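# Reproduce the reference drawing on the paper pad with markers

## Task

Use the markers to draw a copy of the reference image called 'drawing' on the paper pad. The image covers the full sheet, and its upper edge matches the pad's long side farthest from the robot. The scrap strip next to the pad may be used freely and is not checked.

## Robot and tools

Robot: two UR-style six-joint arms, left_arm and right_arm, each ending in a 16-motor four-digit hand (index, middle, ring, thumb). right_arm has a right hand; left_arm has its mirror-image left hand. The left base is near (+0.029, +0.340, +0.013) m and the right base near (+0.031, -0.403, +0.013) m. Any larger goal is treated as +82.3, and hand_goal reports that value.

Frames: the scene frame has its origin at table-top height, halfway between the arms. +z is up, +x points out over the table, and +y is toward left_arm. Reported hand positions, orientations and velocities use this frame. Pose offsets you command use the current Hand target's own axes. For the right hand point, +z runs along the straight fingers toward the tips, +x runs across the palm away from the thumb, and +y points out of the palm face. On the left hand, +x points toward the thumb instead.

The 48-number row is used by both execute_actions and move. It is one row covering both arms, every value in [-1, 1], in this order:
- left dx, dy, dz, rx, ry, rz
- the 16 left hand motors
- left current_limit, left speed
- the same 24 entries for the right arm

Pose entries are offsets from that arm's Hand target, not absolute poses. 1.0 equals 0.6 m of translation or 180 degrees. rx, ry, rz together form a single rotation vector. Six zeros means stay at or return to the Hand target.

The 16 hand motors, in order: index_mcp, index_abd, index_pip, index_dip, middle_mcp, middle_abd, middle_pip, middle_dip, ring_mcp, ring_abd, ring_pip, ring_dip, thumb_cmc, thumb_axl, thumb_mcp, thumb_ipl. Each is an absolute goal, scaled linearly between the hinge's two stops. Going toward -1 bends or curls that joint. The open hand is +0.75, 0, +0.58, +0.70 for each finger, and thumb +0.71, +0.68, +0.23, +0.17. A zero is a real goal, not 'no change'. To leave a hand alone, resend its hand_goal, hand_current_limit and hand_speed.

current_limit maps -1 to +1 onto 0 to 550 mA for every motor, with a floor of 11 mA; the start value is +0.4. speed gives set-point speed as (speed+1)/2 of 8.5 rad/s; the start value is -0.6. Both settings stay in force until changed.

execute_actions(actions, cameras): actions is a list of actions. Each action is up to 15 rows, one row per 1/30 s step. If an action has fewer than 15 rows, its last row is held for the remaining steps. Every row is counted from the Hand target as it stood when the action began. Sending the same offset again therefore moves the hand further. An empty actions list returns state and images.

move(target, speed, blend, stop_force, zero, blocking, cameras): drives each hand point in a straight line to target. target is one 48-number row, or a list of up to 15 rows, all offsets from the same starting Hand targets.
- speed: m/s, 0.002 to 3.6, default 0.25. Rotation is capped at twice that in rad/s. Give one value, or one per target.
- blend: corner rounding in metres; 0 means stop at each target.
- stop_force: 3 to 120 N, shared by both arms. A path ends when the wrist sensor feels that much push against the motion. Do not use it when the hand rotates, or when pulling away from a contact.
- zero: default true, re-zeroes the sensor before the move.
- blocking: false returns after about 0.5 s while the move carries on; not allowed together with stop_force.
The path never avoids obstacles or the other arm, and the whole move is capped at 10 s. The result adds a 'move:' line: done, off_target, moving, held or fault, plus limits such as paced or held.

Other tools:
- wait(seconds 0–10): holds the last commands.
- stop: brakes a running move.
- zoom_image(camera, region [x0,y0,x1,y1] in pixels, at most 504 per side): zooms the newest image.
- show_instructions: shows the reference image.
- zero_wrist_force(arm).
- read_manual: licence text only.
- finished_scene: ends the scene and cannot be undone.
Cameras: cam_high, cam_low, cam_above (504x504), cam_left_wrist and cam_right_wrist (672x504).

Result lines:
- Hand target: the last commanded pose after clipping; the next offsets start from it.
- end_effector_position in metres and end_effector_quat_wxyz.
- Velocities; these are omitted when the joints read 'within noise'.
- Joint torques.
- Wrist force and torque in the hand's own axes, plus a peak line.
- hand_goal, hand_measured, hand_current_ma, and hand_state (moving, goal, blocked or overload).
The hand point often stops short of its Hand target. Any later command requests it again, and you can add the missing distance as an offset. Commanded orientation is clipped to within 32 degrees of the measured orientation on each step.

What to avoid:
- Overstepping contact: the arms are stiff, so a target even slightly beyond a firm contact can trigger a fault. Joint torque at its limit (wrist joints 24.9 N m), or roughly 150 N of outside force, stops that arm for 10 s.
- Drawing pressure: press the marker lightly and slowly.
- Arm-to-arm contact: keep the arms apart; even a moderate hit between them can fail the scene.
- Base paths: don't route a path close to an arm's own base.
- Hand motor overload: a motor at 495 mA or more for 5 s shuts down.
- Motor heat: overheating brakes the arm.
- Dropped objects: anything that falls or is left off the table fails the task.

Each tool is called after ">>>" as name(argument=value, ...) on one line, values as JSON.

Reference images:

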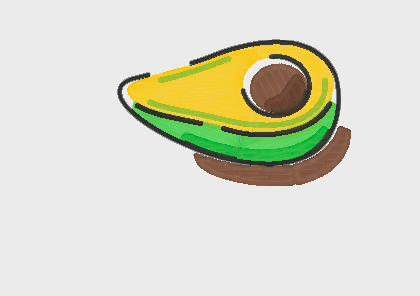

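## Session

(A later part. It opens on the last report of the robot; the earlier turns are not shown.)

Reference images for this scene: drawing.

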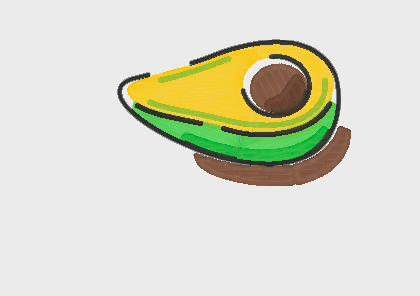

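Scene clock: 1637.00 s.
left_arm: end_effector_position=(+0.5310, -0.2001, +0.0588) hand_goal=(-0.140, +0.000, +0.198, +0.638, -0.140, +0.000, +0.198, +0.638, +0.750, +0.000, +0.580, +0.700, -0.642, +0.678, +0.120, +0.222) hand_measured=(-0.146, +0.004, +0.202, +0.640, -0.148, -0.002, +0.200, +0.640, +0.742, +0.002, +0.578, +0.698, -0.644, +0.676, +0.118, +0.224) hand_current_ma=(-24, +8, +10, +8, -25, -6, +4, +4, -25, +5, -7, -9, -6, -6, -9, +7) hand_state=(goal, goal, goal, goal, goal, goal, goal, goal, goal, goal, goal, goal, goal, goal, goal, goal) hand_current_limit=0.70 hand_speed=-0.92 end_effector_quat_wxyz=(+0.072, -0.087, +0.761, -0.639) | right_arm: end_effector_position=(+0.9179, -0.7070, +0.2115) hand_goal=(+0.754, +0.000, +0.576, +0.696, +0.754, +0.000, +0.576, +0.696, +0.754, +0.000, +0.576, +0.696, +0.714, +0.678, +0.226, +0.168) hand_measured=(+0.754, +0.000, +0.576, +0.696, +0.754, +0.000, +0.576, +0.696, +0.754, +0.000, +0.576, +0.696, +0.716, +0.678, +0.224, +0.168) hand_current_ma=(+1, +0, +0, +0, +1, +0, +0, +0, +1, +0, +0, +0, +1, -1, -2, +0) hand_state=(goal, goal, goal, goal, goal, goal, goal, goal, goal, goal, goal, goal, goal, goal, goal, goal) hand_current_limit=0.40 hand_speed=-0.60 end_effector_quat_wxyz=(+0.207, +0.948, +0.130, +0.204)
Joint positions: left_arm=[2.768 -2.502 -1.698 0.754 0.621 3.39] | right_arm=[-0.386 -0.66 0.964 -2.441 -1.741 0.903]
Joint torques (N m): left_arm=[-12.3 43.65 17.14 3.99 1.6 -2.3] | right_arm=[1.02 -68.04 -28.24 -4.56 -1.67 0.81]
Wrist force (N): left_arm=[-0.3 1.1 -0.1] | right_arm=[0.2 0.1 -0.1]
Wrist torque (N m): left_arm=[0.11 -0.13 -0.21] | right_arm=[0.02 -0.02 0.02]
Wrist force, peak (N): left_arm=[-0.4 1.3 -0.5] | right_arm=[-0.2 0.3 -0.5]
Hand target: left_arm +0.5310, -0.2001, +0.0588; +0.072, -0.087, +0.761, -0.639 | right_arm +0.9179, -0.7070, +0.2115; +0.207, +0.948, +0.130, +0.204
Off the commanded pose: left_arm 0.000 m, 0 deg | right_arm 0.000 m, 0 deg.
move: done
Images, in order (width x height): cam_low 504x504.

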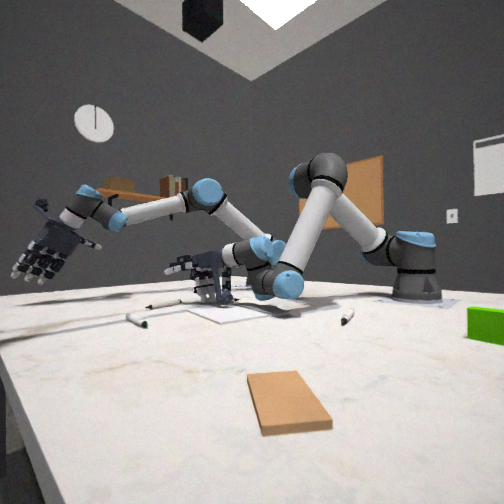

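>>> move(target=[[0,-0.1313,-0.0231,0,0,0,-0.1,0,0.197,0.638,-0.1,0,0.197,0.638,0.75,0,0.58,0.70,-0.643,0.677,0.16,0.222,0.4,-0.88,0,0,0,0,0,0,0.754,0,0.576,0.696,0.754,0,0.576,0.696,0.754,0,0.576,0.696,0.714,0.678,0.226,0.168,0.4,-0.6]], speed=[0.06], cameras=["cam_low","cam_above","cam_left_wrist"])

Scene clock: 1643.07 s.
left_arm: end_effector_position=(+0.5311, -0.2001, +0.1387) hand_goal=(-0.100, +0.000, +0.198, +0.638, -0.100, +0.000, +0.198, +0.638, +0.750, +0.000, +0.580, +0.700, -0.642, +0.678, +0.160, +0.222) hand_measured=(-0.108, +0.002, +0.202, +0.640, -0.108, -0.002, +0.200, +0.640, +0.742, +0.002, +0.578, +0.698, -0.644, +0.676, +0.158, +0.224) hand_current_ma=(-27, +8, +10, +8, -28, -6, +4, +4, -25, +5, -7, -9, -6, -6, -11, +7) hand_state=(goal, goal, goal, goal, goal, goal, goal, goal, goal, goal, goal, goal, goal, goal, goal, goal) hand_current_limit=0.40 hand_speed=-0.88 end_effector_quat_wxyz=(+0.072, -0.087, +0.761, -0.639) | right_arm: end_effector_position=(+0.9179, -0.7070, +0.2115) hand_goal=(+0.754, +0.000, +0.576, +0.696, +0.754, +0.000, +0.576, +0.696, +0.754, +0.000, +0.576, +0.696, +0.714, +0.678, +0.226, +0.168) hand_measured=(+0.754, +0.000, +0.576, +0.696, +0.754, +0.000, +0.576, +0.696, +0.754, +0.000, +0.576, +0.696, +0.716, +0.678, +0.224, +0.168) hand_current_ma=(+1, +0, +0, +0, +1, +0, +0, +0, +1, +0, +0, +0, +1, -1, -2, +0) hand_state=(goal, goal, goal, goal, goal, goal, goal, goal, goal, goal, goal, goal, goal, goal, goal, goal) hand_current_limit=0.40 hand_speed=-0.60 end_effector_quat_wxyz=(+0.207, +0.948, +0.130, +0.204)
Joint positions: left_arm=[2.768 -2.343 -1.721 0.618 0.621 3.39] | right_arm=[-0.386 -0.66 0.964 -2.441 -1.741 0.903]
Joint torques (N m): left_arm=[-1.34 57.2 7.29 -0.52 -0.36 2.42] | right_arm=[0.52 -68.42 -27.71 -4.62 -1.72 0.7]
Wrist force (N): left_arm=[-0.3 1.0 -0.1] | right_arm=[-0.5 -0.1 0.1]
Wrist torque (N m): left_arm=[0.08 -0.12 -0.19] | right_arm=[-0.02 0.06 -0.04]
Wrist force, peak (N): left_arm=[-0.1 1.7 0.0] | right_arm=[-0.4 0.6 0.2]
Hand target: left_arm +0.5311, -0.2001, +0.1388; +0.072, -0.087, +0.761, -0.639 | right_arm +0.9179, -0.7070, +0.2115; +0.207, +0.948, +0.130, +0.204
Off the commanded pose: left_arm 0.000 m, 0 deg | right_arm 0.000 m, 0 deg.
move: done
Images, in order (width x height): cam_low 504x504, cam_above 504x504, cam_left_wrist 672x504.

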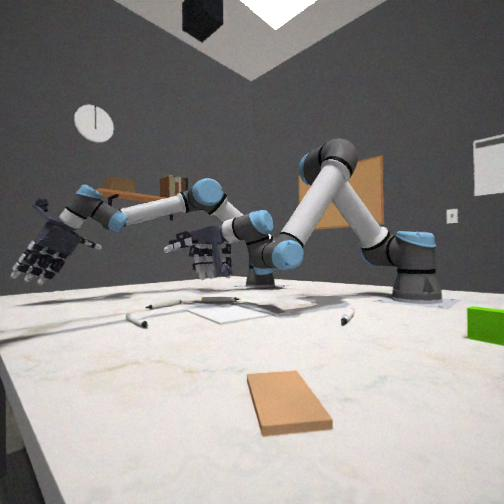

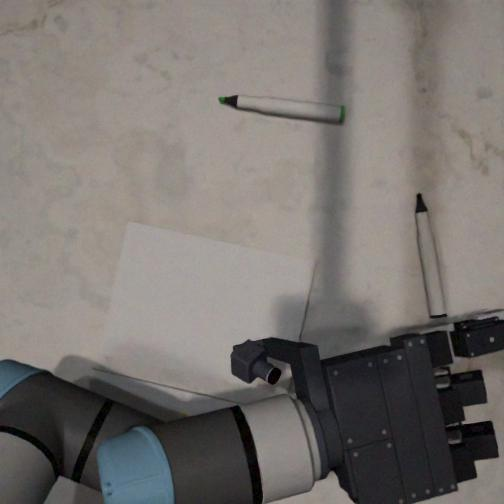

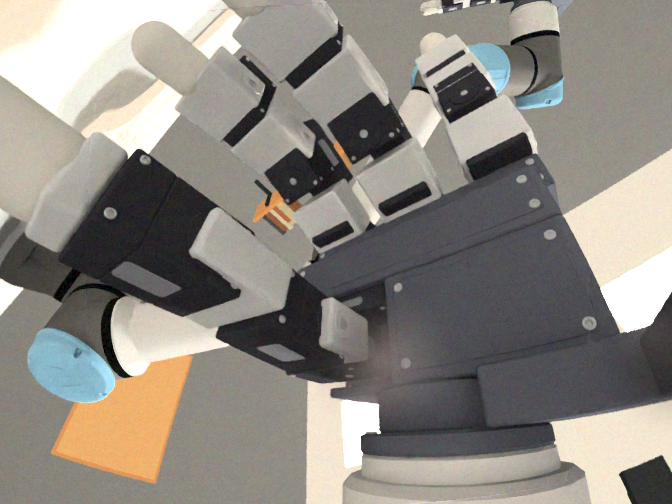

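>>> move(target=[[-0.0202,-0.024,-0.9202,0,0,0,0.75,0,0.58,0.70,0.75,0,0.58,0.70,0.75,0,0.58,0.70,0.71,0.68,0.23,0.17,0.4,-0.88,0,0,0,0,0,0,0.754,0,0.576,0.696,0.754,0,0.576,0.696,0.754,0,0.576,0.696,0.714,0.678,0.226,0.168,0.4,-0.6]], speed=[0.2], cameras=["cam_above","cam_high"])

>>> zoom_image(camera="cam_above", region=[80, 340, 300, 480])

>>> zoom_image(camera="cam_above", region=[280, 340, 460, 500])

Scene clock: 1655.33 s.
left_arm: end_effector_position=(+0.4212, +0.3299, +0.2491) hand_goal=(+0.750, +0.000, +0.580, +0.700, +0.750, +0.000, +0.580, +0.700, +0.750, +0.000, +0.580, +0.700, +0.710, +0.680, +0.230, +0.170) hand_measured=(+0.730, +0.002, +0.572, +0.698, +0.730, -0.002, +0.572, +0.698, +0.742, +0.002, +0.578, +0.698, +0.692, +0.678, +0.226, +0.172) hand_current_ma=(-76, +7, -24, -8, -80, -6, -25, -8, -25, +5, -7, -9, -65, -7, -12, +6) hand_state=(goal, goal, goal, goal, blocked, goal, goal, goal, goal, goal, goal, goal, goal, goal, goal, goal) hand_current_limit=0.40 hand_speed=-0.88 end_effector_quat_wxyz=(+0.072, -0.087, +0.761, -0.639) | right_arm: end_effector_position=(+0.9179, -0.7070, +0.2115) hand_goal=(+0.754, +0.000, +0.576, +0.696, +0.754, +0.000, +0.576, +0.696, +0.754, +0.000, +0.576, +0.696, +0.714, +0.678, +0.226, +0.168) hand_measured=(+0.754, +0.000, +0.576, +0.696, +0.754, +0.000, +0.576, +0.696, +0.754, +0.000, +0.576, +0.696, +0.716, +0.678, +0.224, +0.168) hand_current_ma=(+1, +0, +0, +0, +1, +0, +0, +0, +1, +0, +0, +0, +1, -1, -2, +0) hand_state=(goal, goal, goal, goal, goal, goal, goal, goal, goal, goal, goal, goal, goal, goal, goal, goal) hand_current_limit=0.40 hand_speed=-0.60 end_effector_quat_wxyz=(+0.207, +0.948, +0.130, +0.204)
Joint positions: left_arm=[3.967 -1.564 -1.922 -2.494 0.621 6.032] | right_arm=[-0.386 -0.66 0.964 -2.441 -1.741 0.903]
Joint torques (N m): left_arm=[15.86 13.47 24.42 -2.49 1.91 2.31] | right_arm=[0.65 -68.51 -28.19 -4.64 -1.62 0.76]
Wrist force (N): left_arm=[-0.1 1.1 0.0] | right_arm=[-0.4 0.0 0.2]
Wrist torque (N m): left_arm=[0.04 -0.18 -0.24] | right_arm=[-0.02 0.04 -0.03]
Wrist force, peak (N): left_arm=[0.0 1.2 -1.2] | right_arm=[-0.6 0.3 -0.4]
Hand target: left_arm +0.4212, +0.3299, +0.2491; +0.072, -0.087, +0.761, -0.639 | right_arm +0.9179, -0.7070, +0.2115; +0.207, +0.948, +0.130, +0.204
Off the commanded pose: left_arm 0.000 m, 0 deg | right_arm 0.000 m, 0 deg.
move: done
Images, in order (width x height): cam_high 504x504, cam_above 504x504.

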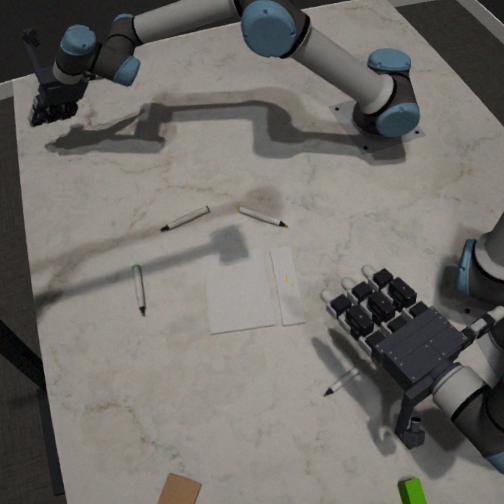

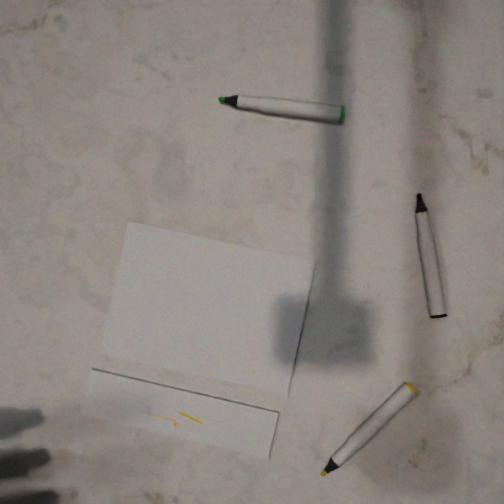

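Scaled by 2.291 from the camera's 504x504 image, which has a finer 720x720 frame.

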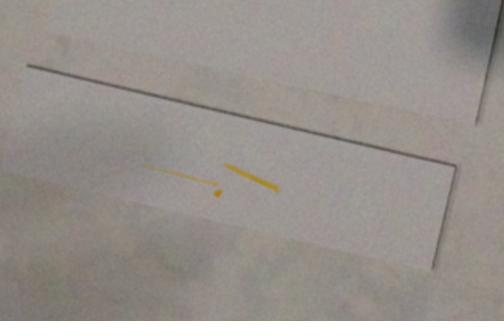

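Scaled by 2.800 from the camera's 504x504 image, which has a finer 720x720 frame.

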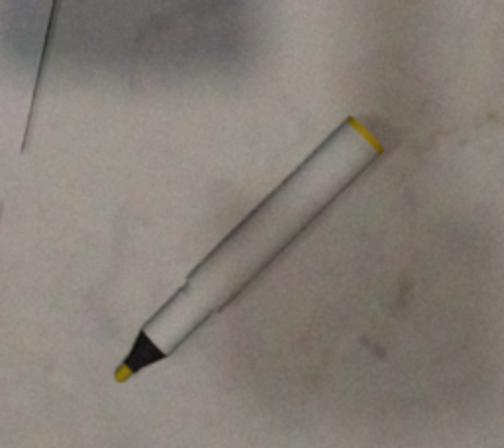

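>>> move(target=[[0,0,0,0,0,0,0.75,0,0.58,0.70,0.75,0,0.58,0.70,0.75,0,0.58,0.70,0.71,0.68,0.23,0.17,0.4,-0.88,-0.3913,-0.5637,-0.4760,0.6490,-0.1094,0.0697,0.754,0,0.576,0.696,0.754,0,0.576,0.696,0.754,0,0.576,0.696,0.714,0.678,0.226,0.168,0.4,-0.6]], speed=[0.2], cameras=["cam_high","cam_low"])

Scene clock: 1752.27 s.
left_arm: end_effector_position=(+0.4212, +0.3299, +0.2491) hand_goal=(+0.750, +0.000, +0.580, +0.700, +0.750, +0.000, +0.580, +0.700, +0.750, +0.000, +0.580, +0.700, +0.710, +0.680, +0.230, +0.170) hand_measured=(+0.730, +0.002, +0.572, +0.698, +0.730, -0.002, +0.572, +0.698, +0.742, +0.002, +0.578, +0.698, +0.692, +0.678, +0.226, +0.172) hand_current_ma=(-76, +7, -24, -8, -80, -6, -25, -8, -25, +5, -7, -9, -65, -7, -12, +6) hand_state=(goal, goal, goal, goal, blocked, goal, goal, goal, goal, goal, goal, goal, goal, goal, goal, goal) hand_current_limit=0.40 hand_speed=-0.88 end_effector_quat_wxyz=(+0.072, -0.087, +0.761, -0.639) | right_arm: end_effector_position=(+0.5300, -0.3899, +0.2205) hand_goal=(+0.754, +0.000, +0.576, +0.696, +0.754, +0.000, +0.576, +0.696, +0.754, +0.000, +0.576, +0.696, +0.714, +0.678, +0.226, +0.168) hand_measured=(+0.746, +0.000, +0.576, +0.696, +0.746, +0.000, +0.576, +0.696, +0.746, +0.000, +0.576, +0.696, +0.706, +0.678, +0.224, +0.168) hand_current_ma=(-13, +0, +0, +0, -12, +0, +0, +0, -14, +0, +0, +0, -12, -1, -2, +0) hand_state=(goal, goal, goal, goal, goal, goal, goal, goal, goal, goal, goal, goal, goal, goal, goal, goal) hand_current_limit=0.40 hand_speed=-0.60 end_effector_quat_wxyz=(+0.697, -0.696, -0.123, +0.123)
Joint positions: left_arm=[3.967 -1.564 -1.922 -2.494 0.621 6.032] | right_arm=[-0.568 -0.964 1.273 -0.307 -0.876 -0.001]
Joint torques (N m): left_arm=[15.58 11.64 25.61 -2.62 1.89 2.26] | right_arm=[6.66 -30.6 -9.74 4.16 -1.62 -1.24]
Wrist force (N): left_arm=[-0.2 0.9 0.4] | right_arm=[1.3 1.6 -1.9]
Wrist torque (N m): left_arm=[-0.03 -0.18 -0.23] | right_arm=[0.08 -0.02 0.10]
Wrist force, peak (N): left_arm=[0.0 1.3 0.0] | right_arm=[1.7 1.7 -1.9]
Hand target: left_arm +0.4212, +0.3299, +0.2491; +0.072, -0.087, +0.761, -0.639 | right_arm +0.5300, -0.3899, +0.2205; +0.697, -0.696, -0.123, +0.123
Off the commanded pose: left_arm 0.000 m, 0 deg | right_arm 0.000 m, 0 deg.
move: done
Images, in order (width x height): cam_high 504x504, cam_low 504x504.

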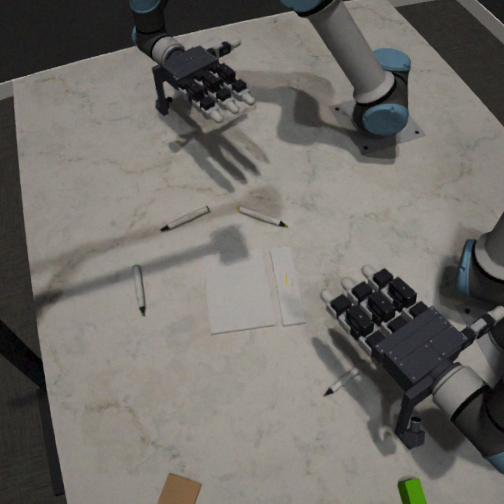

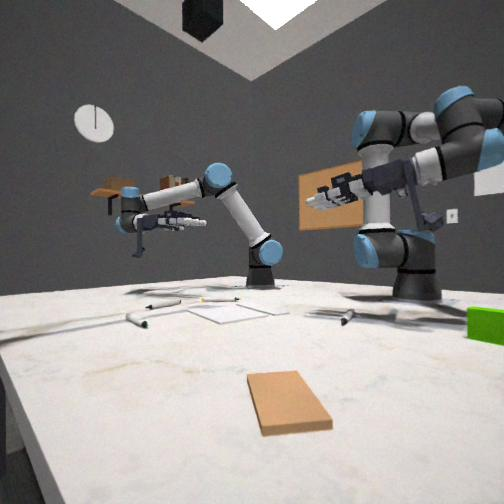

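>>> execute_actions(actions=[], cameras=["cam_above", "cam_high"])

Scene clock: 1792.07 s.
left_arm: end_effector_position=(+0.4212, +0.3299, +0.2491) hand_goal=(+0.750, +0.000, +0.580, +0.700, +0.750, +0.000, +0.580, +0.700, +0.750, +0.000, +0.580, +0.700, +0.710, +0.680, +0.230, +0.170) hand_measured=(+0.730, +0.002, +0.572, +0.698, +0.730, -0.002, +0.572, +0.698, +0.742, +0.002, +0.578, +0.698, +0.692, +0.678, +0.226, +0.172) hand_current_ma=(-76, +7, -24, -8, -80, -6, -25, -8, -25, +5, -7, -9, -65, -7, -12, +6) hand_state=(goal, goal, goal, goal, blocked, goal, goal, goal, goal, goal, goal, goal, goal, goal, goal, goal) hand_current_limit=0.40 hand_speed=-0.88 end_effector_quat_wxyz=(+0.072, -0.087, +0.761, -0.639) | right_arm: end_effector_position=(+0.5300, -0.3899, +0.2205) hand_goal=(+0.754, +0.000, +0.576, +0.696, +0.754, +0.000, +0.576, +0.696, +0.754, +0.000, +0.576, +0.696, +0.714, +0.678, +0.226, +0.168) hand_measured=(+0.746, +0.000, +0.576, +0.696, +0.746, +0.000, +0.576, +0.696, +0.746, +0.000, +0.576, +0.696, +0.706, +0.678, +0.224, +0.168) hand_current_ma=(-13, +0, +0, +0, -12, +0, +0, +0, -14, +0, +0, +0, -12, -1, -2, +0) hand_state=(goal, goal, goal, goal, goal, goal, goal, goal, goal, goal, goal, goal, goal, goal, goal, goal) hand_current_limit=0.40 hand_speed=-0.60 end_effector_quat_wxyz=(+0.697, -0.696, -0.123, +0.123)
Joint positions: left_arm=[3.967 -1.564 -1.922 -2.494 0.621 6.032] | right_arm=[-0.568 -0.964 1.274 -0.307 -0.876 -0.001]
Joint velocities: within noise
Joint torques (N m): left_arm=[15.27 12.39 25.29 -2.56 1.83 2.19] | right_arm=[7.05 -30.66 -9.66 4.11 -1.67 -1.12]
Motor temperatures (°C): left_arm=[30 32 30 36 39 40] | right_arm=[33 35 30 34 40 38]
Wrist force (N): left_arm=[0.0 1.1 0.0] | right_arm=[1.2 1.5 -1.5]
Wrist torque (N m): left_arm=[0.04 -0.20 -0.23] | right_arm=[0.03 -0.01 0.09]
Wrist force, peak (N): left_arm=[0.1 1.3 0.1] | right_arm=[1.7 1.7 -1.8]
Hand target: left_arm +0.4212, +0.3299, +0.2491; +0.072, -0.087, +0.761, -0.639 | right_arm +0.5300, -0.3899, +0.2205; +0.697, -0.696, -0.123, +0.123
Off the commanded pose: left_arm 0.000 m, 0 deg | right_arm 0.000 m, 0 deg.
Images, in order (width x height): cam_high 504x504, cam_above 504x504.

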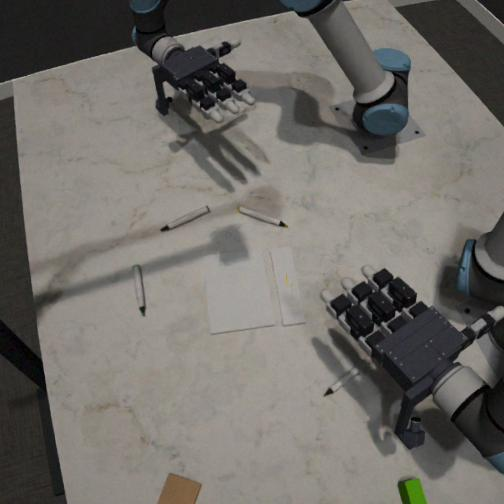

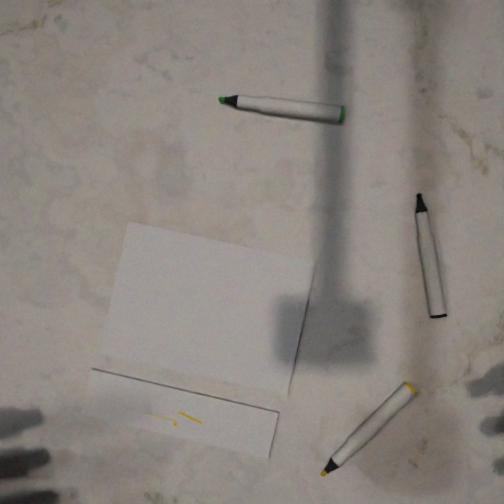

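>>> move(target=[0,0,0,0,0,0,0.75,0,0.58,0.70,0.75,0,0.58,0.70,0.75,0,0.58,0.70,0.71,0.68,0.23,0.17,0.4,-0.88, 0.1425,0,0.3917,0,0.3644,0,0.754,0,0.576,0.696,0.754,0,0.576,0.696,0.754,0,0.576,0.696,0.714,0.678,0.226,0.168,0.4,-0.6], speed=0.25, cameras=["cam_above", "cam_right_wrist", "cam_low"])

Scene clock: 1888.13 s.
left_arm: end_effector_position=(+0.4212, +0.3299, +0.2491) hand_goal=(+0.750, +0.000, +0.580, +0.700, +0.750, +0.000, +0.580, +0.700, +0.750, +0.000, +0.580, +0.700, +0.710, +0.680, +0.230, +0.170) hand_measured=(+0.730, +0.002, +0.572, +0.698, +0.730, -0.002, +0.572, +0.698, +0.742, +0.002, +0.578, +0.698, +0.692, +0.678, +0.226, +0.172) hand_current_ma=(-76, +7, -24, -8, -80, -6, -25, -8, -25, +5, -7, -9, -65, -7, -12, +6) hand_state=(goal, goal, goal, goal, blocked, goal, goal, goal, goal, goal, goal, goal, goal, goal, goal, goal) hand_current_limit=0.40 hand_speed=-0.88 end_effector_quat_wxyz=(+0.072, -0.087, +0.761, -0.639) | right_arm: end_effector_position=(+0.5300, -0.1398, +0.2209) hand_goal=(+0.754, +0.000, +0.576, +0.696, +0.754, +0.000, +0.576, +0.696, +0.754, +0.000, +0.576, +0.696, +0.714, +0.678, +0.226, +0.168) hand_measured=(+0.746, +0.000, +0.576, +0.696, +0.746, +0.000, +0.576, +0.696, +0.746, +0.000, +0.576, +0.696, +0.706, +0.678, +0.224, +0.168) hand_current_ma=(-13, +0, +0, +0, -12, +0, +0, +0, -14, +0, +0, +0, -12, -1, -2, +0) hand_state=(goal, goal, goal, goal, goal, goal, goal, goal, goal, goal, goal, goal, goal, goal, goal, goal) hand_current_limit=0.40 hand_speed=-0.60 end_effector_quat_wxyz=(+0.652, -0.651, +0.275, -0.274)
Joint positions: left_arm=[3.967 -1.564 -1.922 -2.494 0.621 6.032] | right_arm=[-0.177 -1.581 2.101 -0.52 0.66 0.002]
Joint torques (N m): left_arm=[15.18 12.54 24.58 -2.55 1.78 2.18] | right_arm=[6.88 -30.54 -11.03 -3.09 1.53 2.05]
Wrist force (N): left_arm=[-0.1 0.9 0.1] | right_arm=[1.4 1.9 -1.7]
Wrist torque (N m): left_arm=[0.00 -0.19 -0.23] | right_arm=[0.08 -0.01 -0.01]
Wrist force, peak (N): left_arm=[0.2 1.3 0.0] | right_arm=[1.8 2.1 -1.7]
Hand target: left_arm +0.4212, +0.3299, +0.2491; +0.072, -0.087, +0.761, -0.639 | right_arm +0.5300, -0.1398, +0.2209; +0.652, -0.651, +0.275, -0.274
Off the commanded pose: left_arm 0.000 m, 0 deg | right_arm 0.000 m, 0 deg.
move: done
Images, in order (width x height): cam_low 504x504, cam_above 504x504, cam_right_wrist 672x504.

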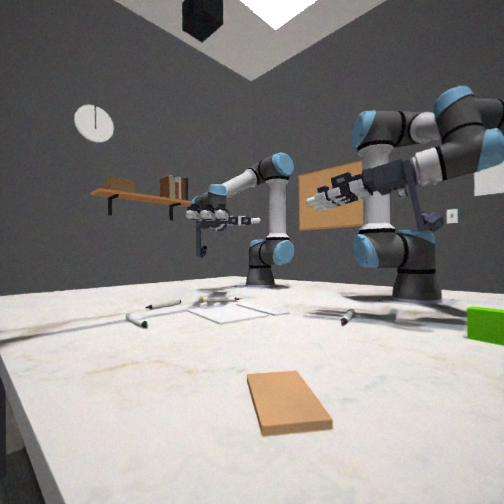

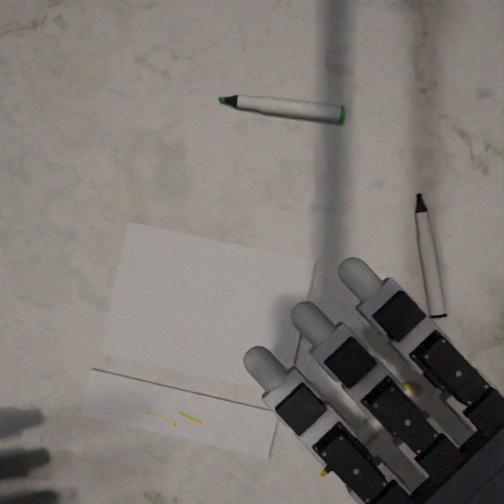

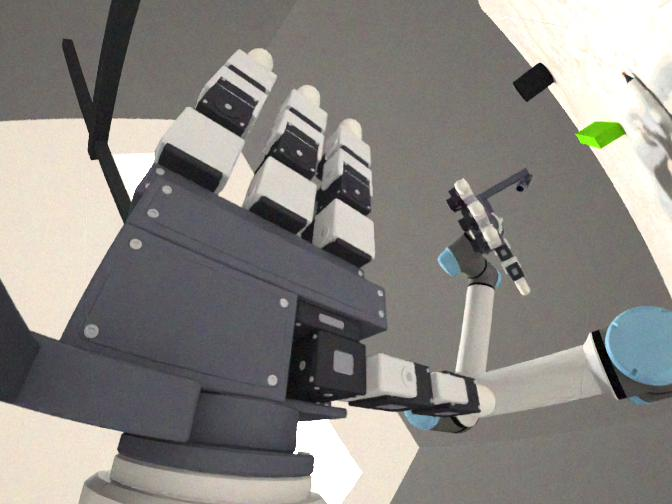

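>>> move(target=[0,0,0,0,0,0,0.75,0,0.58,0.70,0.75,0,0.58,0.70,0.75,0,0.58,0.70,0.71,0.68,0.23,0.17,0.4,-0.88, -0.0252,0.1015,-0.0115,-0.0556,0,0,-0.068,0.15,0.197,0.638,-0.068,0,0.197,0.638,-0.068,0.15,0.197,0.638,-0.74,0.677,0.169,0.222,0.4,-0.6], speed=0.2, cameras=["cam_above", "cam_high", "cam_right_wrist"])

Scene clock: 1952.47 s.
left_arm: end_effector_position=(+0.4212, +0.3299, +0.2491) hand_goal=(+0.750, +0.000, +0.580, +0.700, +0.750, +0.000, +0.580, +0.700, +0.750, +0.000, +0.580, +0.700, +0.710, +0.680, +0.230, +0.170) hand_measured=(+0.730, +0.002, +0.572, +0.698, +0.730, -0.002, +0.572, +0.698, +0.742, +0.002, +0.578, +0.698, +0.692, +0.678, +0.226, +0.172) hand_current_ma=(-76, +7, -24, -8, -80, -6, -25, -8, -25, +5, -7, -9, -65, -7, -12, +6) hand_state=(goal, goal, goal, goal, blocked, goal, goal, goal, goal, goal, goal, goal, goal, goal, goal, goal) hand_current_limit=0.40 hand_speed=-0.88 end_effector_quat_wxyz=(+0.072, -0.087, +0.761, -0.639) | right_arm: end_effector_position=(+0.5145, -0.1337, +0.1601) hand_goal=(-0.068, +0.150, +0.198, +0.638, -0.068, +0.000, +0.198, +0.638, -0.068, +0.150, +0.198, +0.638, -0.740, +0.678, +0.170, +0.222) hand_measured=(-0.070, +0.146, +0.200, +0.640, -0.070, +0.000, +0.200, +0.640, -0.070, +0.146, +0.200, +0.640, -0.734, +0.678, +0.172, +0.220) hand_current_ma=(-1, -3, +1, +2, -1, +0, +1, +2, -1, -3, +1, +3, +7, -1, +2, -3) hand_state=(goal, goal, goal, goal, goal, goal, goal, goal, goal, goal, goal, goal, goal, goal, goal, goal) hand_current_limit=0.40 hand_speed=-0.60 end_effector_quat_wxyz=(-0.593, +0.706, -0.297, +0.249)
Joint positions: left_arm=[3.967 -1.564 -1.922 -2.494 0.621 6.032] | right_arm=[-0.122 -1.479 2.07 -0.329 0.731 -0.196]
Joint torques (N m): left_arm=[15.41 12.76 24.85 -2.65 1.79 2.19] | right_arm=[7.5 -8.94 -23.68 2.27 1.05 -1.38]
Wrist force (N): left_arm=[0.2 0.9 0.1] | right_arm=[1.3 1.8 -1.6]
Wrist torque (N m): left_arm=[0.01 -0.23 -0.21] | right_arm=[0.18 -0.02 0.16]
Wrist force, peak (N): left_arm=[-0.1 1.3 0.0] | right_arm=[1.2 2.5 -1.5]
Hand target: left_arm +0.4212, +0.3299, +0.2491; +0.072, -0.087, +0.761, -0.639 | right_arm +0.5145, -0.1337, +0.1600; -0.593, +0.706, -0.297, +0.249
Off the commanded pose: left_arm 0.000 m, 0 deg | right_arm 0.000 m, 0 deg.
move: done
Images, in order (width x height): cam_high 504x504, cam_above 504x504, cam_right_wrist 672x504.

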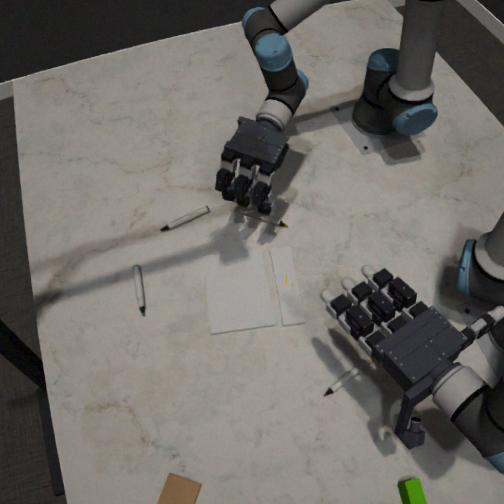

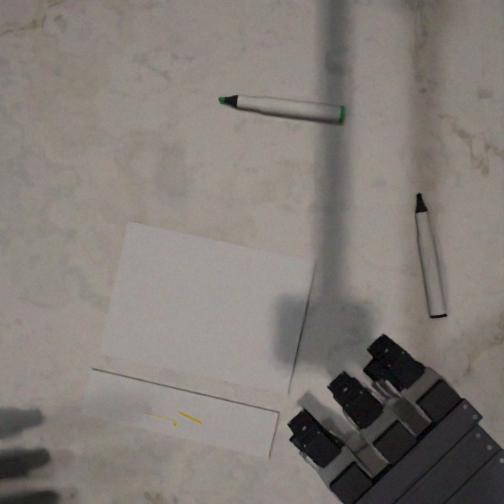

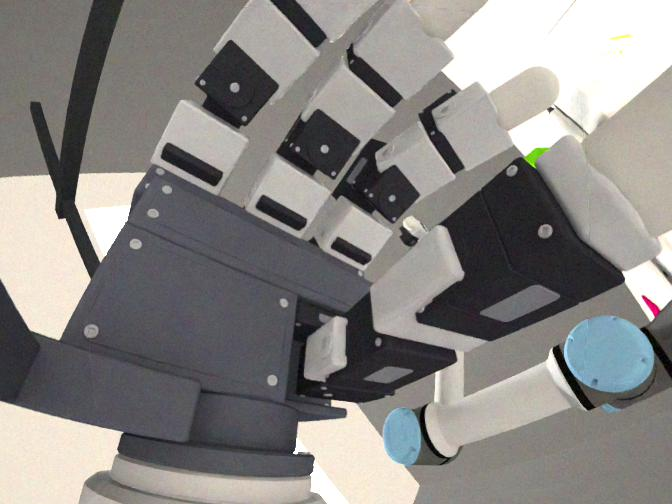

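>>> zoom_image(camera="cam_high", region=[200, 140, 320, 260])

>>> zoom_image(camera="cam_above", region=[260, 320, 504, 504])

Scaled by 4.200 from the camera's 504x504 image, which has a finer 720x720 frame.

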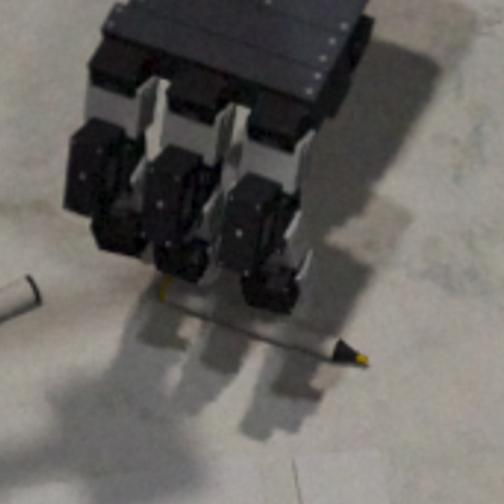

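Scaled by 2.066 from the camera's 504x504 image, which has a finer 720x720 frame.

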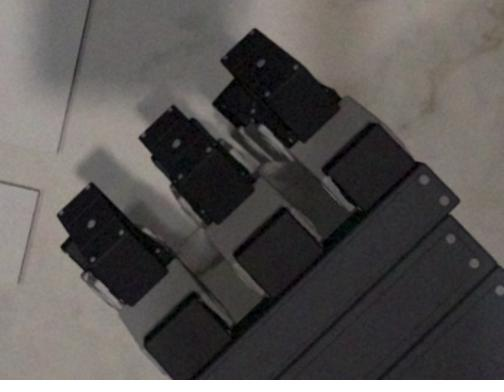

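>>> move(target=[0,0,0,0,0,0,0.75,0,0.58,0.70,0.75,0,0.58,0.70,0.75,0,0.58,0.70,0.71,0.68,0.23,0.17,0.4,-0.88, -0.0023,0.0875,-0.0167,0,0,0,-0.068,0.15,0.197,0.638,-0.068,0,0.197,0.638,-0.068,0.15,0.197,0.638,-0.74,0.677,0.169,0.222,0.4,-0.6], speed=0.12, cameras=["cam_high"])

>>> zoom_image(camera="cam_high", region=[210, 150, 310, 250])

Scene clock: 1982.23 s.
left_arm: end_effector_position=(+0.4212, +0.3299, +0.2491) hand_goal=(+0.750, +0.000, +0.580, +0.700, +0.750, +0.000, +0.580, +0.700, +0.750, +0.000, +0.580, +0.700, +0.710, +0.680, +0.230, +0.170) hand_measured=(+0.730, +0.002, +0.572, +0.698, +0.730, -0.002, +0.572, +0.698, +0.742, +0.002, +0.578, +0.698, +0.692, +0.678, +0.226, +0.172) hand_current_ma=(-76, +7, -24, -8, -80, -6, -25, -8, -25, +5, -7, -9, -65, -7, -12, +6) hand_state=(goal, goal, goal, goal, blocked, goal, goal, goal, goal, goal, goal, goal, goal, goal, goal, goal) hand_current_limit=0.40 hand_speed=-0.88 end_effector_quat_wxyz=(+0.072, -0.087, +0.761, -0.639) | right_arm: end_effector_position=(+0.4999, -0.1459, +0.1101) hand_goal=(-0.068, +0.150, +0.198, +0.638, -0.068, +0.000, +0.198, +0.638, -0.068, +0.150, +0.198, +0.638, -0.740, +0.678, +0.170, +0.222) hand_measured=(-0.070, +0.146, +0.200, +0.640, -0.070, +0.000, +0.200, +0.640, -0.070, +0.146, +0.200, +0.640, -0.734, +0.678, +0.172, +0.220) hand_current_ma=(-1, -3, +1, +2, -1, +0, +1, +2, -2, -3, +1, +3, +7, -1, +2, -3) hand_state=(goal, goal, goal, goal, goal, goal, goal, goal, goal, goal, goal, goal, goal, goal, goal, goal) hand_current_limit=0.40 hand_speed=-0.60 end_effector_quat_wxyz=(-0.593, +0.706, -0.297, +0.249)
Joint positions: left_arm=[3.967 -1.564 -1.922 -2.494 0.621 6.032] | right_arm=[-0.163 -1.43 2.177 -0.472 0.692 -0.212]
Joint torques (N m): left_arm=[15.53 12.34 24.46 -2.53 1.83 2.08] | right_arm=[-6.31 -8.95 -6.91 -2.14 -2.08 1.58]
Wrist force (N): left_arm=[0.1 1.1 0.1] | right_arm=[1.0 1.7 -1.8]
Wrist torque (N m): left_arm=[0.03 -0.22 -0.22] | right_arm=[0.19 0.02 0.15]
Wrist force, peak (N): left_arm=[0.1 1.2 0.0] | right_arm=[1.4 2.5 -1.6]
Hand target: left_arm +0.4212, +0.3299, +0.2491; +0.072, -0.087, +0.761, -0.639 | right_arm +0.4999, -0.1459, +0.1101; -0.593, +0.706, -0.297, +0.249
Off the commanded pose: left_arm 0.000 m, 0 deg | right_arm 0.000 m, 0 deg.
move: done
Images, in order (width x height): cam_high 504x504.

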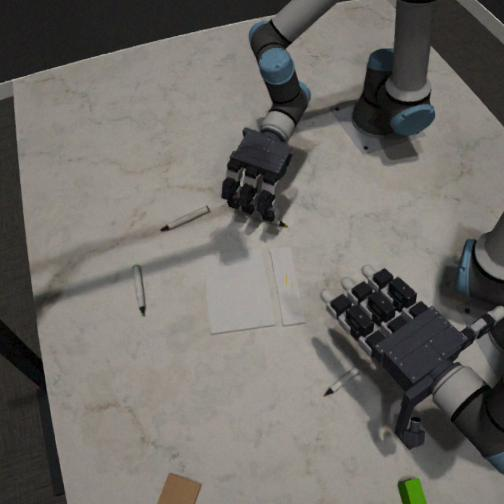

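Scaled by 5.040 from the camera's 504x504 image, which has a finer 720x720 frame.

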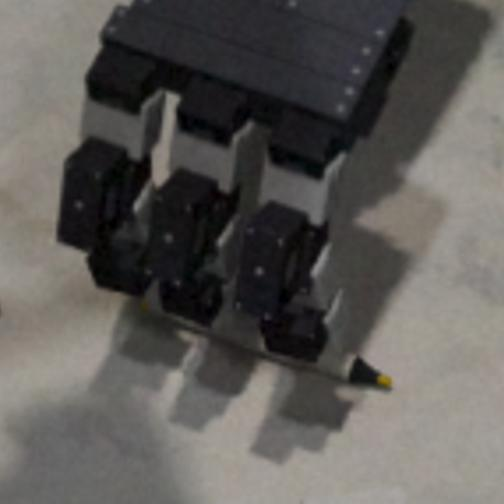

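>>> move(target=[0,0,0,0,0,0,0.75,0,0.58,0.70,0.75,0,0.58,0.70,0.75,0,0.58,0.70,0.71,0.68,0.23,0.17,0.4,-0.88, -0.0267,0.0493,0.0087,0,0,0,-0.068,0.12,0.197,0.638,-0.068,0,0.197,0.638,-0.068,0.2,0.197,0.638,-0.74,0.677,0.169,0.222,0.4,-0.6], speed=0.08, cameras=["cam_high"])

>>> zoom_image(camera="cam_high", region=[210, 150, 310, 250])

Scene clock: 2005.13 s.
left_arm: end_effector_position=(+0.4212, +0.3299, +0.2491) hand_goal=(+0.750, +0.000, +0.580, +0.700, +0.750, +0.000, +0.580, +0.700, +0.750, +0.000, +0.580, +0.700, +0.710, +0.680, +0.230, +0.170) hand_measured=(+0.730, +0.002, +0.572, +0.698, +0.730, -0.002, +0.572, +0.698, +0.742, +0.002, +0.578, +0.698, +0.692, +0.678, +0.226, +0.172) hand_current_ma=(-76, +7, -24, -8, -80, -6, -25, -8, -25, +5, -7, -9, -65, -7, -12, +6) hand_state=(goal, goal, goal, goal, blocked, goal, goal, goal, goal, goal, goal, goal, goal, goal, goal, goal) hand_current_limit=0.40 hand_speed=-0.88 end_effector_quat_wxyz=(+0.072, -0.087, +0.761, -0.639) | right_arm: end_effector_position=(+0.4887, -0.1344, +0.0801) hand_goal=(-0.068, +0.120, +0.198, +0.638, -0.068, +0.000, +0.198, +0.638, -0.068, +0.200, +0.198, +0.638, -0.740, +0.678, +0.170, +0.222) hand_measured=(-0.070, +0.122, +0.200, +0.640, -0.070, +0.000, +0.200, +0.640, -0.070, +0.194, +0.200, +0.640, -0.734, +0.678, +0.172, +0.220) hand_current_ma=(-1, +2, +1, +2, -1, +0, +1, +2, -2, -8, +1, +3, +6, -1, +2, -3) hand_state=(goal, goal, goal, goal, goal, goal, goal, goal, goal, goal, goal, goal, goal, goal, goal, goal) hand_current_limit=0.40 hand_speed=-0.60 end_effector_quat_wxyz=(-0.593, +0.706, -0.297, +0.249)
Joint positions: left_arm=[3.967 -1.564 -1.922 -2.494 0.621 6.032] | right_arm=[-0.131 -1.387 2.231 -0.579 0.723 -0.199]
Joint torques (N m): left_arm=[15.83 12.3 24.77 -2.49 1.8 2.17] | right_arm=[7.14 -9.57 -6.17 -2.37 1.15 1.96]
Wrist force (N): left_arm=[0.1 1.2 -0.1] | right_arm=[1.5 1.6 -1.9]
Wrist torque (N m): left_arm=[0.06 -0.21 -0.23] | right_arm=[0.17 -0.05 0.04]
Wrist force, peak (N): left_arm=[-0.1 1.3 0.1] | right_arm=[1.1 2.6 -1.4]
Hand target: left_arm +0.4212, +0.3299, +0.2491; +0.072, -0.087, +0.761, -0.639 | right_arm +0.4887, -0.1344, +0.0801; -0.593, +0.706, -0.297, +0.249
Off the commanded pose: left_arm 0.000 m, 0 deg | right_arm 0.000 m, 0 deg.
move: done
Images, in order (width x height): cam_high 504x504.

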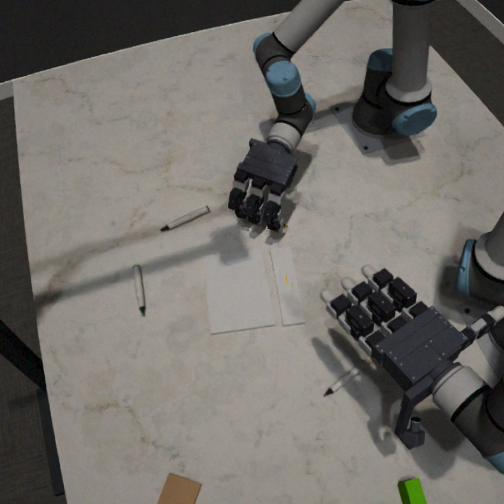

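Scaled by 5.040 from the camera's 504x504 image, which has a finer 720x720 frame.

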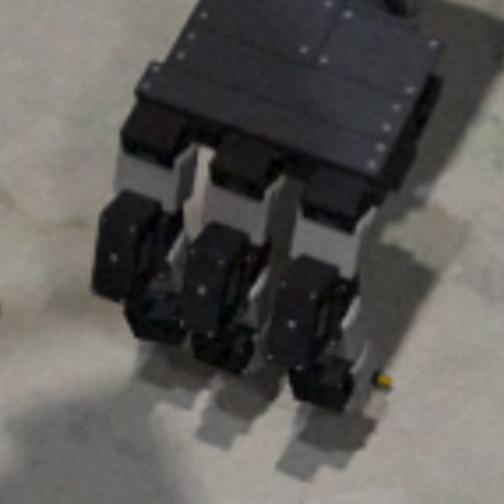

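>>> move(target=[[0,0,0,0,0,0,0.75,0,0.58,0.70,0.75,0,0.58,0.70,0.75,0,0.58,0.70,0.71,0.68,0.23,0.17,0.4,-0.88, 0,0.0263,0.0046,0,0,0,-0.178,0.12,0.197,0.638,-0.178,0,0.197,0.638,-0.178,0.2,0.197,0.638,-0.74,0.677,0.112,0.222,0.4,-0.7],[0,0,0,0,0,0,0.75,0,0.58,0.70,0.75,0,0.58,0.70,0.75,0,0.58,0.70,0.71,0.68,0.23,0.17,0.4,-0.88, 0,0.0378,0.0067,0,0,0,-0.247,0.12,0.197,0.638,-0.247,0,0.197,0.638,-0.247,0.2,0.197,0.638,-0.74,0.677,0.079,0.222,0.4,-0.8]], speed=0.06, cameras=["cam_high"])

>>> zoom_image(camera="cam_high", region=[210, 150, 310, 250])

Scene clock: 2016.73 s.
left_arm: end_effector_position=(+0.4212, +0.3299, +0.2491) hand_goal=(+0.750, +0.000, +0.580, +0.700, +0.750, +0.000, +0.580, +0.700, +0.750, +0.000, +0.580, +0.700, +0.710, +0.680, +0.230, +0.170) hand_measured=(+0.730, +0.002, +0.572, +0.698, +0.730, -0.002, +0.572, +0.698, +0.742, +0.002, +0.578, +0.698, +0.692, +0.678, +0.226, +0.172) hand_current_ma=(-76, +7, -24, -8, -80, -6, -25, -8, -25, +5, -7, -9, -65, -7, -12, +6) hand_state=(goal, goal, goal, goal, blocked, goal, goal, goal, goal, goal, goal, goal, goal, goal, goal, goal) hand_current_limit=0.40 hand_speed=-0.88 end_effector_quat_wxyz=(+0.072, -0.087, +0.761, -0.639) | right_arm: end_effector_position=(+0.4887, -0.1344, +0.0570) hand_goal=(-0.246, +0.120, +0.198, +0.638, -0.246, +0.000, +0.198, +0.638, -0.246, +0.200, +0.198, +0.638, -0.740, +0.678, +0.080, +0.222) hand_measured=(-0.244, +0.122, +0.200, +0.640, -0.244, +0.000, +0.200, +0.640, -0.244, +0.194, +0.200, +0.640, -0.734, +0.678, +0.082, +0.220) hand_current_ma=(+1, +2, +1, +2, +1, +0, +1, +2, +1, -8, +1, +3, +6, -1, +3, -3) hand_state=(goal, goal, goal, goal, goal, goal, goal, goal, goal, goal, goal, goal, goal, goal, goal, goal) hand_current_limit=0.40 hand_speed=-0.80 end_effector_quat_wxyz=(-0.593, +0.706, -0.297, +0.249)
Joint positions: left_arm=[3.967 -1.564 -1.922 -2.494 0.621 6.032] | right_arm=[-0.131 -1.333 2.251 -0.653 0.723 -0.199]
Joint torques (N m): left_arm=[15.31 11.99 24.92 -2.49 1.65 2.12] | right_arm=[7.52 -10.43 -5.16 -2.5 0.97 2.02]
Wrist force (N): left_arm=[0.2 0.9 0.0] | right_arm=[1.4 1.7 -1.6]
Wrist torque (N m): left_arm=[0.01 -0.23 -0.21] | right_arm=[0.20 -0.02 0.01]
Wrist force, peak (N): left_arm=[0.1 1.2 0.0] | right_arm=[1.2 2.1 -1.9]
Hand target: left_arm +0.4212, +0.3299, +0.2491; +0.072, -0.087, +0.761, -0.639 | right_arm +0.4887, -0.1344, +0.0570; -0.593, +0.706, -0.297, +0.249
Off the commanded pose: left_arm 0.000 m, 0 deg | right_arm 0.000 m, 0 deg.
move: done
Images, in order (width x height): cam_high 504x504.

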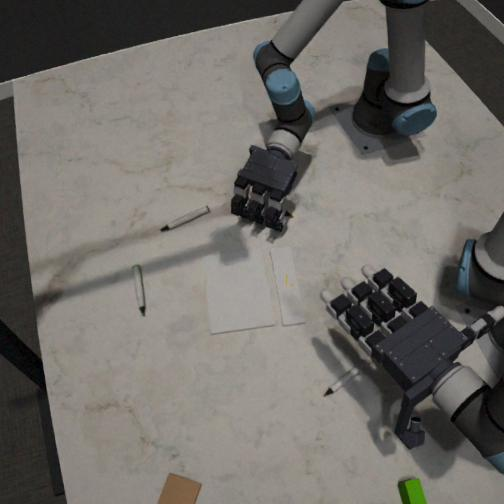

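Scaled by 5.040 from the camera's 504x504 image, which has a finer 720x720 frame.

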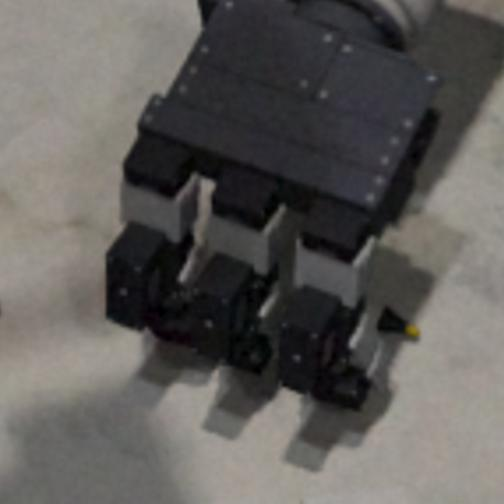

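>>> move(target=[0,0,0,0,0,0,0.75,0,0.58,0.70,0.75,0,0.58,0.70,0.75,0,0.58,0.70,0.71,0.68,0.23,0.17,0.4,-0.88, 0,0,0,0,0,0,-0.40,0.12,0.197,0.638,-0.40,0,0.197,0.638,-0.40,0.2,0.197,0.638,-0.74,0.677,0.0,0.222,0.4,-0.9], speed=0.06, cameras=["cam_high"])

>>> zoom_image(camera="cam_high", region=[210, 150, 310, 250])

Scene clock: 2027.63 s.
left_arm: end_effector_position=(+0.4212, +0.3299, +0.2491) hand_goal=(+0.750, +0.000, +0.580, +0.700, +0.750, +0.000, +0.580, +0.700, +0.750, +0.000, +0.580, +0.700, +0.710, +0.680, +0.230, +0.170) hand_measured=(+0.730, +0.002, +0.572, +0.698, +0.730, -0.002, +0.572, +0.698, +0.742, +0.002, +0.578, +0.698, +0.692, +0.678, +0.226, +0.172) hand_current_ma=(-76, +7, -24, -8, -80, -6, -25, -8, -25, +5, -7, -9, -65, -7, -12, +6) hand_state=(goal, goal, goal, goal, blocked, goal, goal, goal, goal, goal, goal, goal, goal, goal, goal, goal) hand_current_limit=0.40 hand_speed=-0.88 end_effector_quat_wxyz=(+0.072, -0.087, +0.761, -0.639) | right_arm: end_effector_position=(+0.4887, -0.1344, +0.0570) hand_goal=(-0.400, +0.120, +0.198, +0.638, -0.400, +0.000, +0.198, +0.638, -0.400, +0.200, +0.198, +0.638, -0.740, +0.678, +0.000, +0.222) hand_measured=(-0.384, +0.122, +0.200, +0.640, -0.360, +0.000, +0.208, +0.642, -0.380, +0.194, +0.200, +0.640, -0.732, +0.678, +0.018, +0.230) hand_current_ma=(+32, +2, +2, +2, +106, +0, +16, +4, +41, -8, +2, +3, +14, +0, +45, +20) hand_state=(goal, goal, goal, goal, blocked, goal, goal, goal, goal, goal, goal, goal, goal, goal, goal, goal) hand_current_limit=0.40 hand_speed=-0.90 end_effector_quat_wxyz=(-0.593, +0.706, -0.297, +0.249)
Joint positions: left_arm=[3.967 -1.564 -1.922 -2.494 0.621 6.032] | right_arm=[-0.131 -1.333 2.251 -0.653 0.723 -0.199]
Joint torques (N m): left_arm=[15.41 12.3 23.93 -2.51 1.74 2.1] | right_arm=[7.34 -10.97 -5.88 -2.09 0.18 1.89]
Wrist force (N): left_arm=[0.0 1.0 -0.1] | right_arm=[1.4 1.6 -1.5]
Wrist torque (N m): left_arm=[0.03 -0.20 -0.23] | right_arm=[0.20 -0.02 0.01]
Wrist force, peak (N): left_arm=[0.2 1.3 0.2] | right_arm=[1.4 1.8 -1.9]
Hand target: left_arm +0.4212, +0.3299, +0.2491; +0.072, -0.087, +0.761, -0.639 | right_arm +0.4887, -0.1344, +0.0570; -0.593, +0.706, -0.297, +0.249
Off the commanded pose: left_arm 0.000 m, 0 deg | right_arm 0.000 m, 0 deg.
move: done
Images, in order (width x height): cam_high 504x504.

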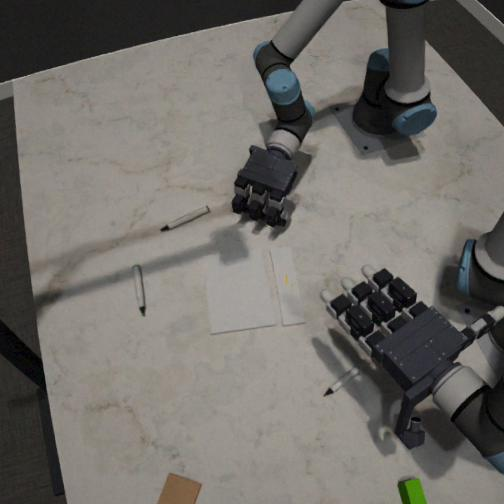

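Scaled by 5.040 from the camera's 504x504 image, which has a finer 720x720 frame.

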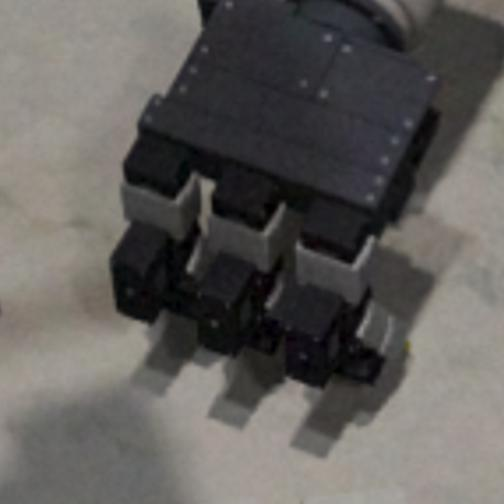

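>>> move(target=[0,0,0,0,0,0,0.75,0,0.58,0.70,0.75,0,0.58,0.70,0.75,0,0.58,0.70,0.71,0.68,0.23,0.17,0.4,-0.88, 0,0,0,0,0,0,-0.48,0.12,0.197,0.638,-0.43,0,0.197,0.638,-0.48,0.2,0.197,0.638,-0.74,0.677,-0.04,0.222,0.7,-0.9], speed=0.06, cameras=["cam_high", "cam_right_wrist"])

>>> zoom_image(camera="cam_high", region=[210, 150, 310, 250])

Scene clock: 2039.43 s.
left_arm: end_effector_position=(+0.4212, +0.3299, +0.2491) hand_goal=(+0.750, +0.000, +0.580, +0.700, +0.750, +0.000, +0.580, +0.700, +0.750, +0.000, +0.580, +0.700, +0.710, +0.680, +0.230, +0.170) hand_measured=(+0.730, +0.002, +0.572, +0.698, +0.730, -0.002, +0.572, +0.698, +0.742, +0.002, +0.578, +0.698, +0.692, +0.678, +0.226, +0.172) hand_current_ma=(-76, +7, -24, -8, -80, -6, -25, -8, -25, +5, -7, -9, -65, -7, -12, +6) hand_state=(goal, goal, goal, goal, blocked, goal, goal, goal, goal, goal, goal, goal, goal, goal, goal, goal) hand_current_limit=0.40 hand_speed=-0.88 end_effector_quat_wxyz=(+0.072, -0.087, +0.761, -0.639) | right_arm: end_effector_position=(+0.4887, -0.1344, +0.0570) hand_goal=(-0.480, +0.120, +0.198, +0.638, -0.430, +0.000, +0.198, +0.638, -0.480, +0.200, +0.198, +0.638, -0.740, +0.678, -0.040, +0.222) hand_measured=(-0.474, +0.122, +0.204, +0.640, -0.378, -0.004, +0.212, +0.644, -0.456, +0.190, +0.206, +0.640, -0.716, +0.680, +0.004, +0.240) hand_current_ma=(+8, +2, +7, +2, +154, -5, +26, +9, +55, -12, +12, +3, +52, +3, +160, +53) hand_state=(goal, goal, goal, goal, blocked, goal, goal, goal, blocked, goal, goal, goal, blocked, goal, blocked, goal) hand_current_limit=0.70 hand_speed=-0.90 end_effector_quat_wxyz=(-0.593, +0.706, -0.297, +0.249)
Joint positions: left_arm=[3.967 -1.564 -1.922 -2.494 0.621 6.032] | right_arm=[-0.131 -1.333 2.251 -0.653 0.723 -0.199]
Joint torques (N m): left_arm=[14.95 12.49 23.99 -2.54 1.6 2.09] | right_arm=[6.49 -10.71 -6 -1.91 -0.39 1.78]
Wrist force (N): left_arm=[-0.1 0.9 0.1] | right_arm=[1.1 1.4 -1.4]
Wrist torque (N m): left_arm=[0.01 -0.18 -0.23] | right_arm=[0.19 0.02 -0.03]
Wrist force, peak (N): left_arm=[-0.1 1.2 0.0] | right_arm=[1.6 1.8 -1.7]
Hand target: left_arm +0.4212, +0.3299, +0.2491; +0.072, -0.087, +0.761, -0.639 | right_arm +0.4887, -0.1344, +0.0570; -0.593, +0.706, -0.297, +0.249
Off the commanded pose: left_arm 0.000 m, 0 deg | right_arm 0.000 m, 0 deg.
move: done
Images, in order (width x height): cam_high 504x504, cam_right_wrist 672x504.

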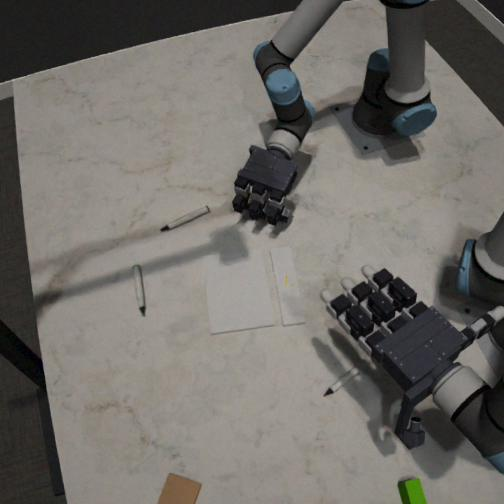

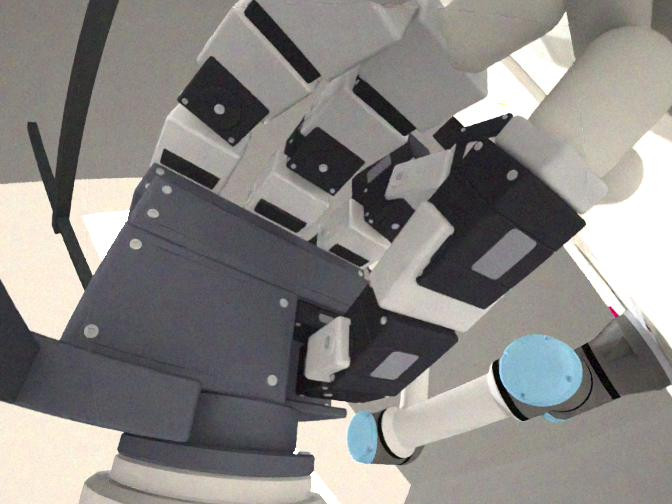

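Scaled by 5.040 from the camera's 504x504 image, which has a finer 720x720 frame.

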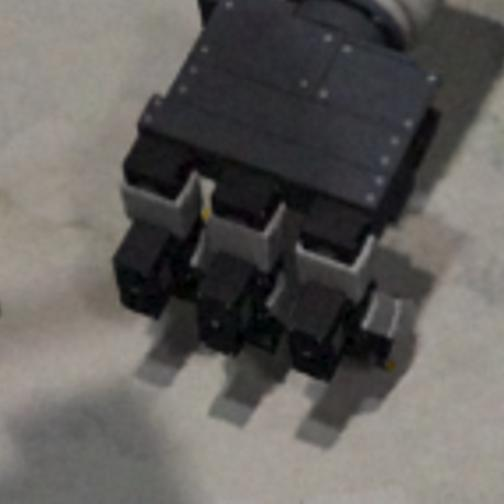

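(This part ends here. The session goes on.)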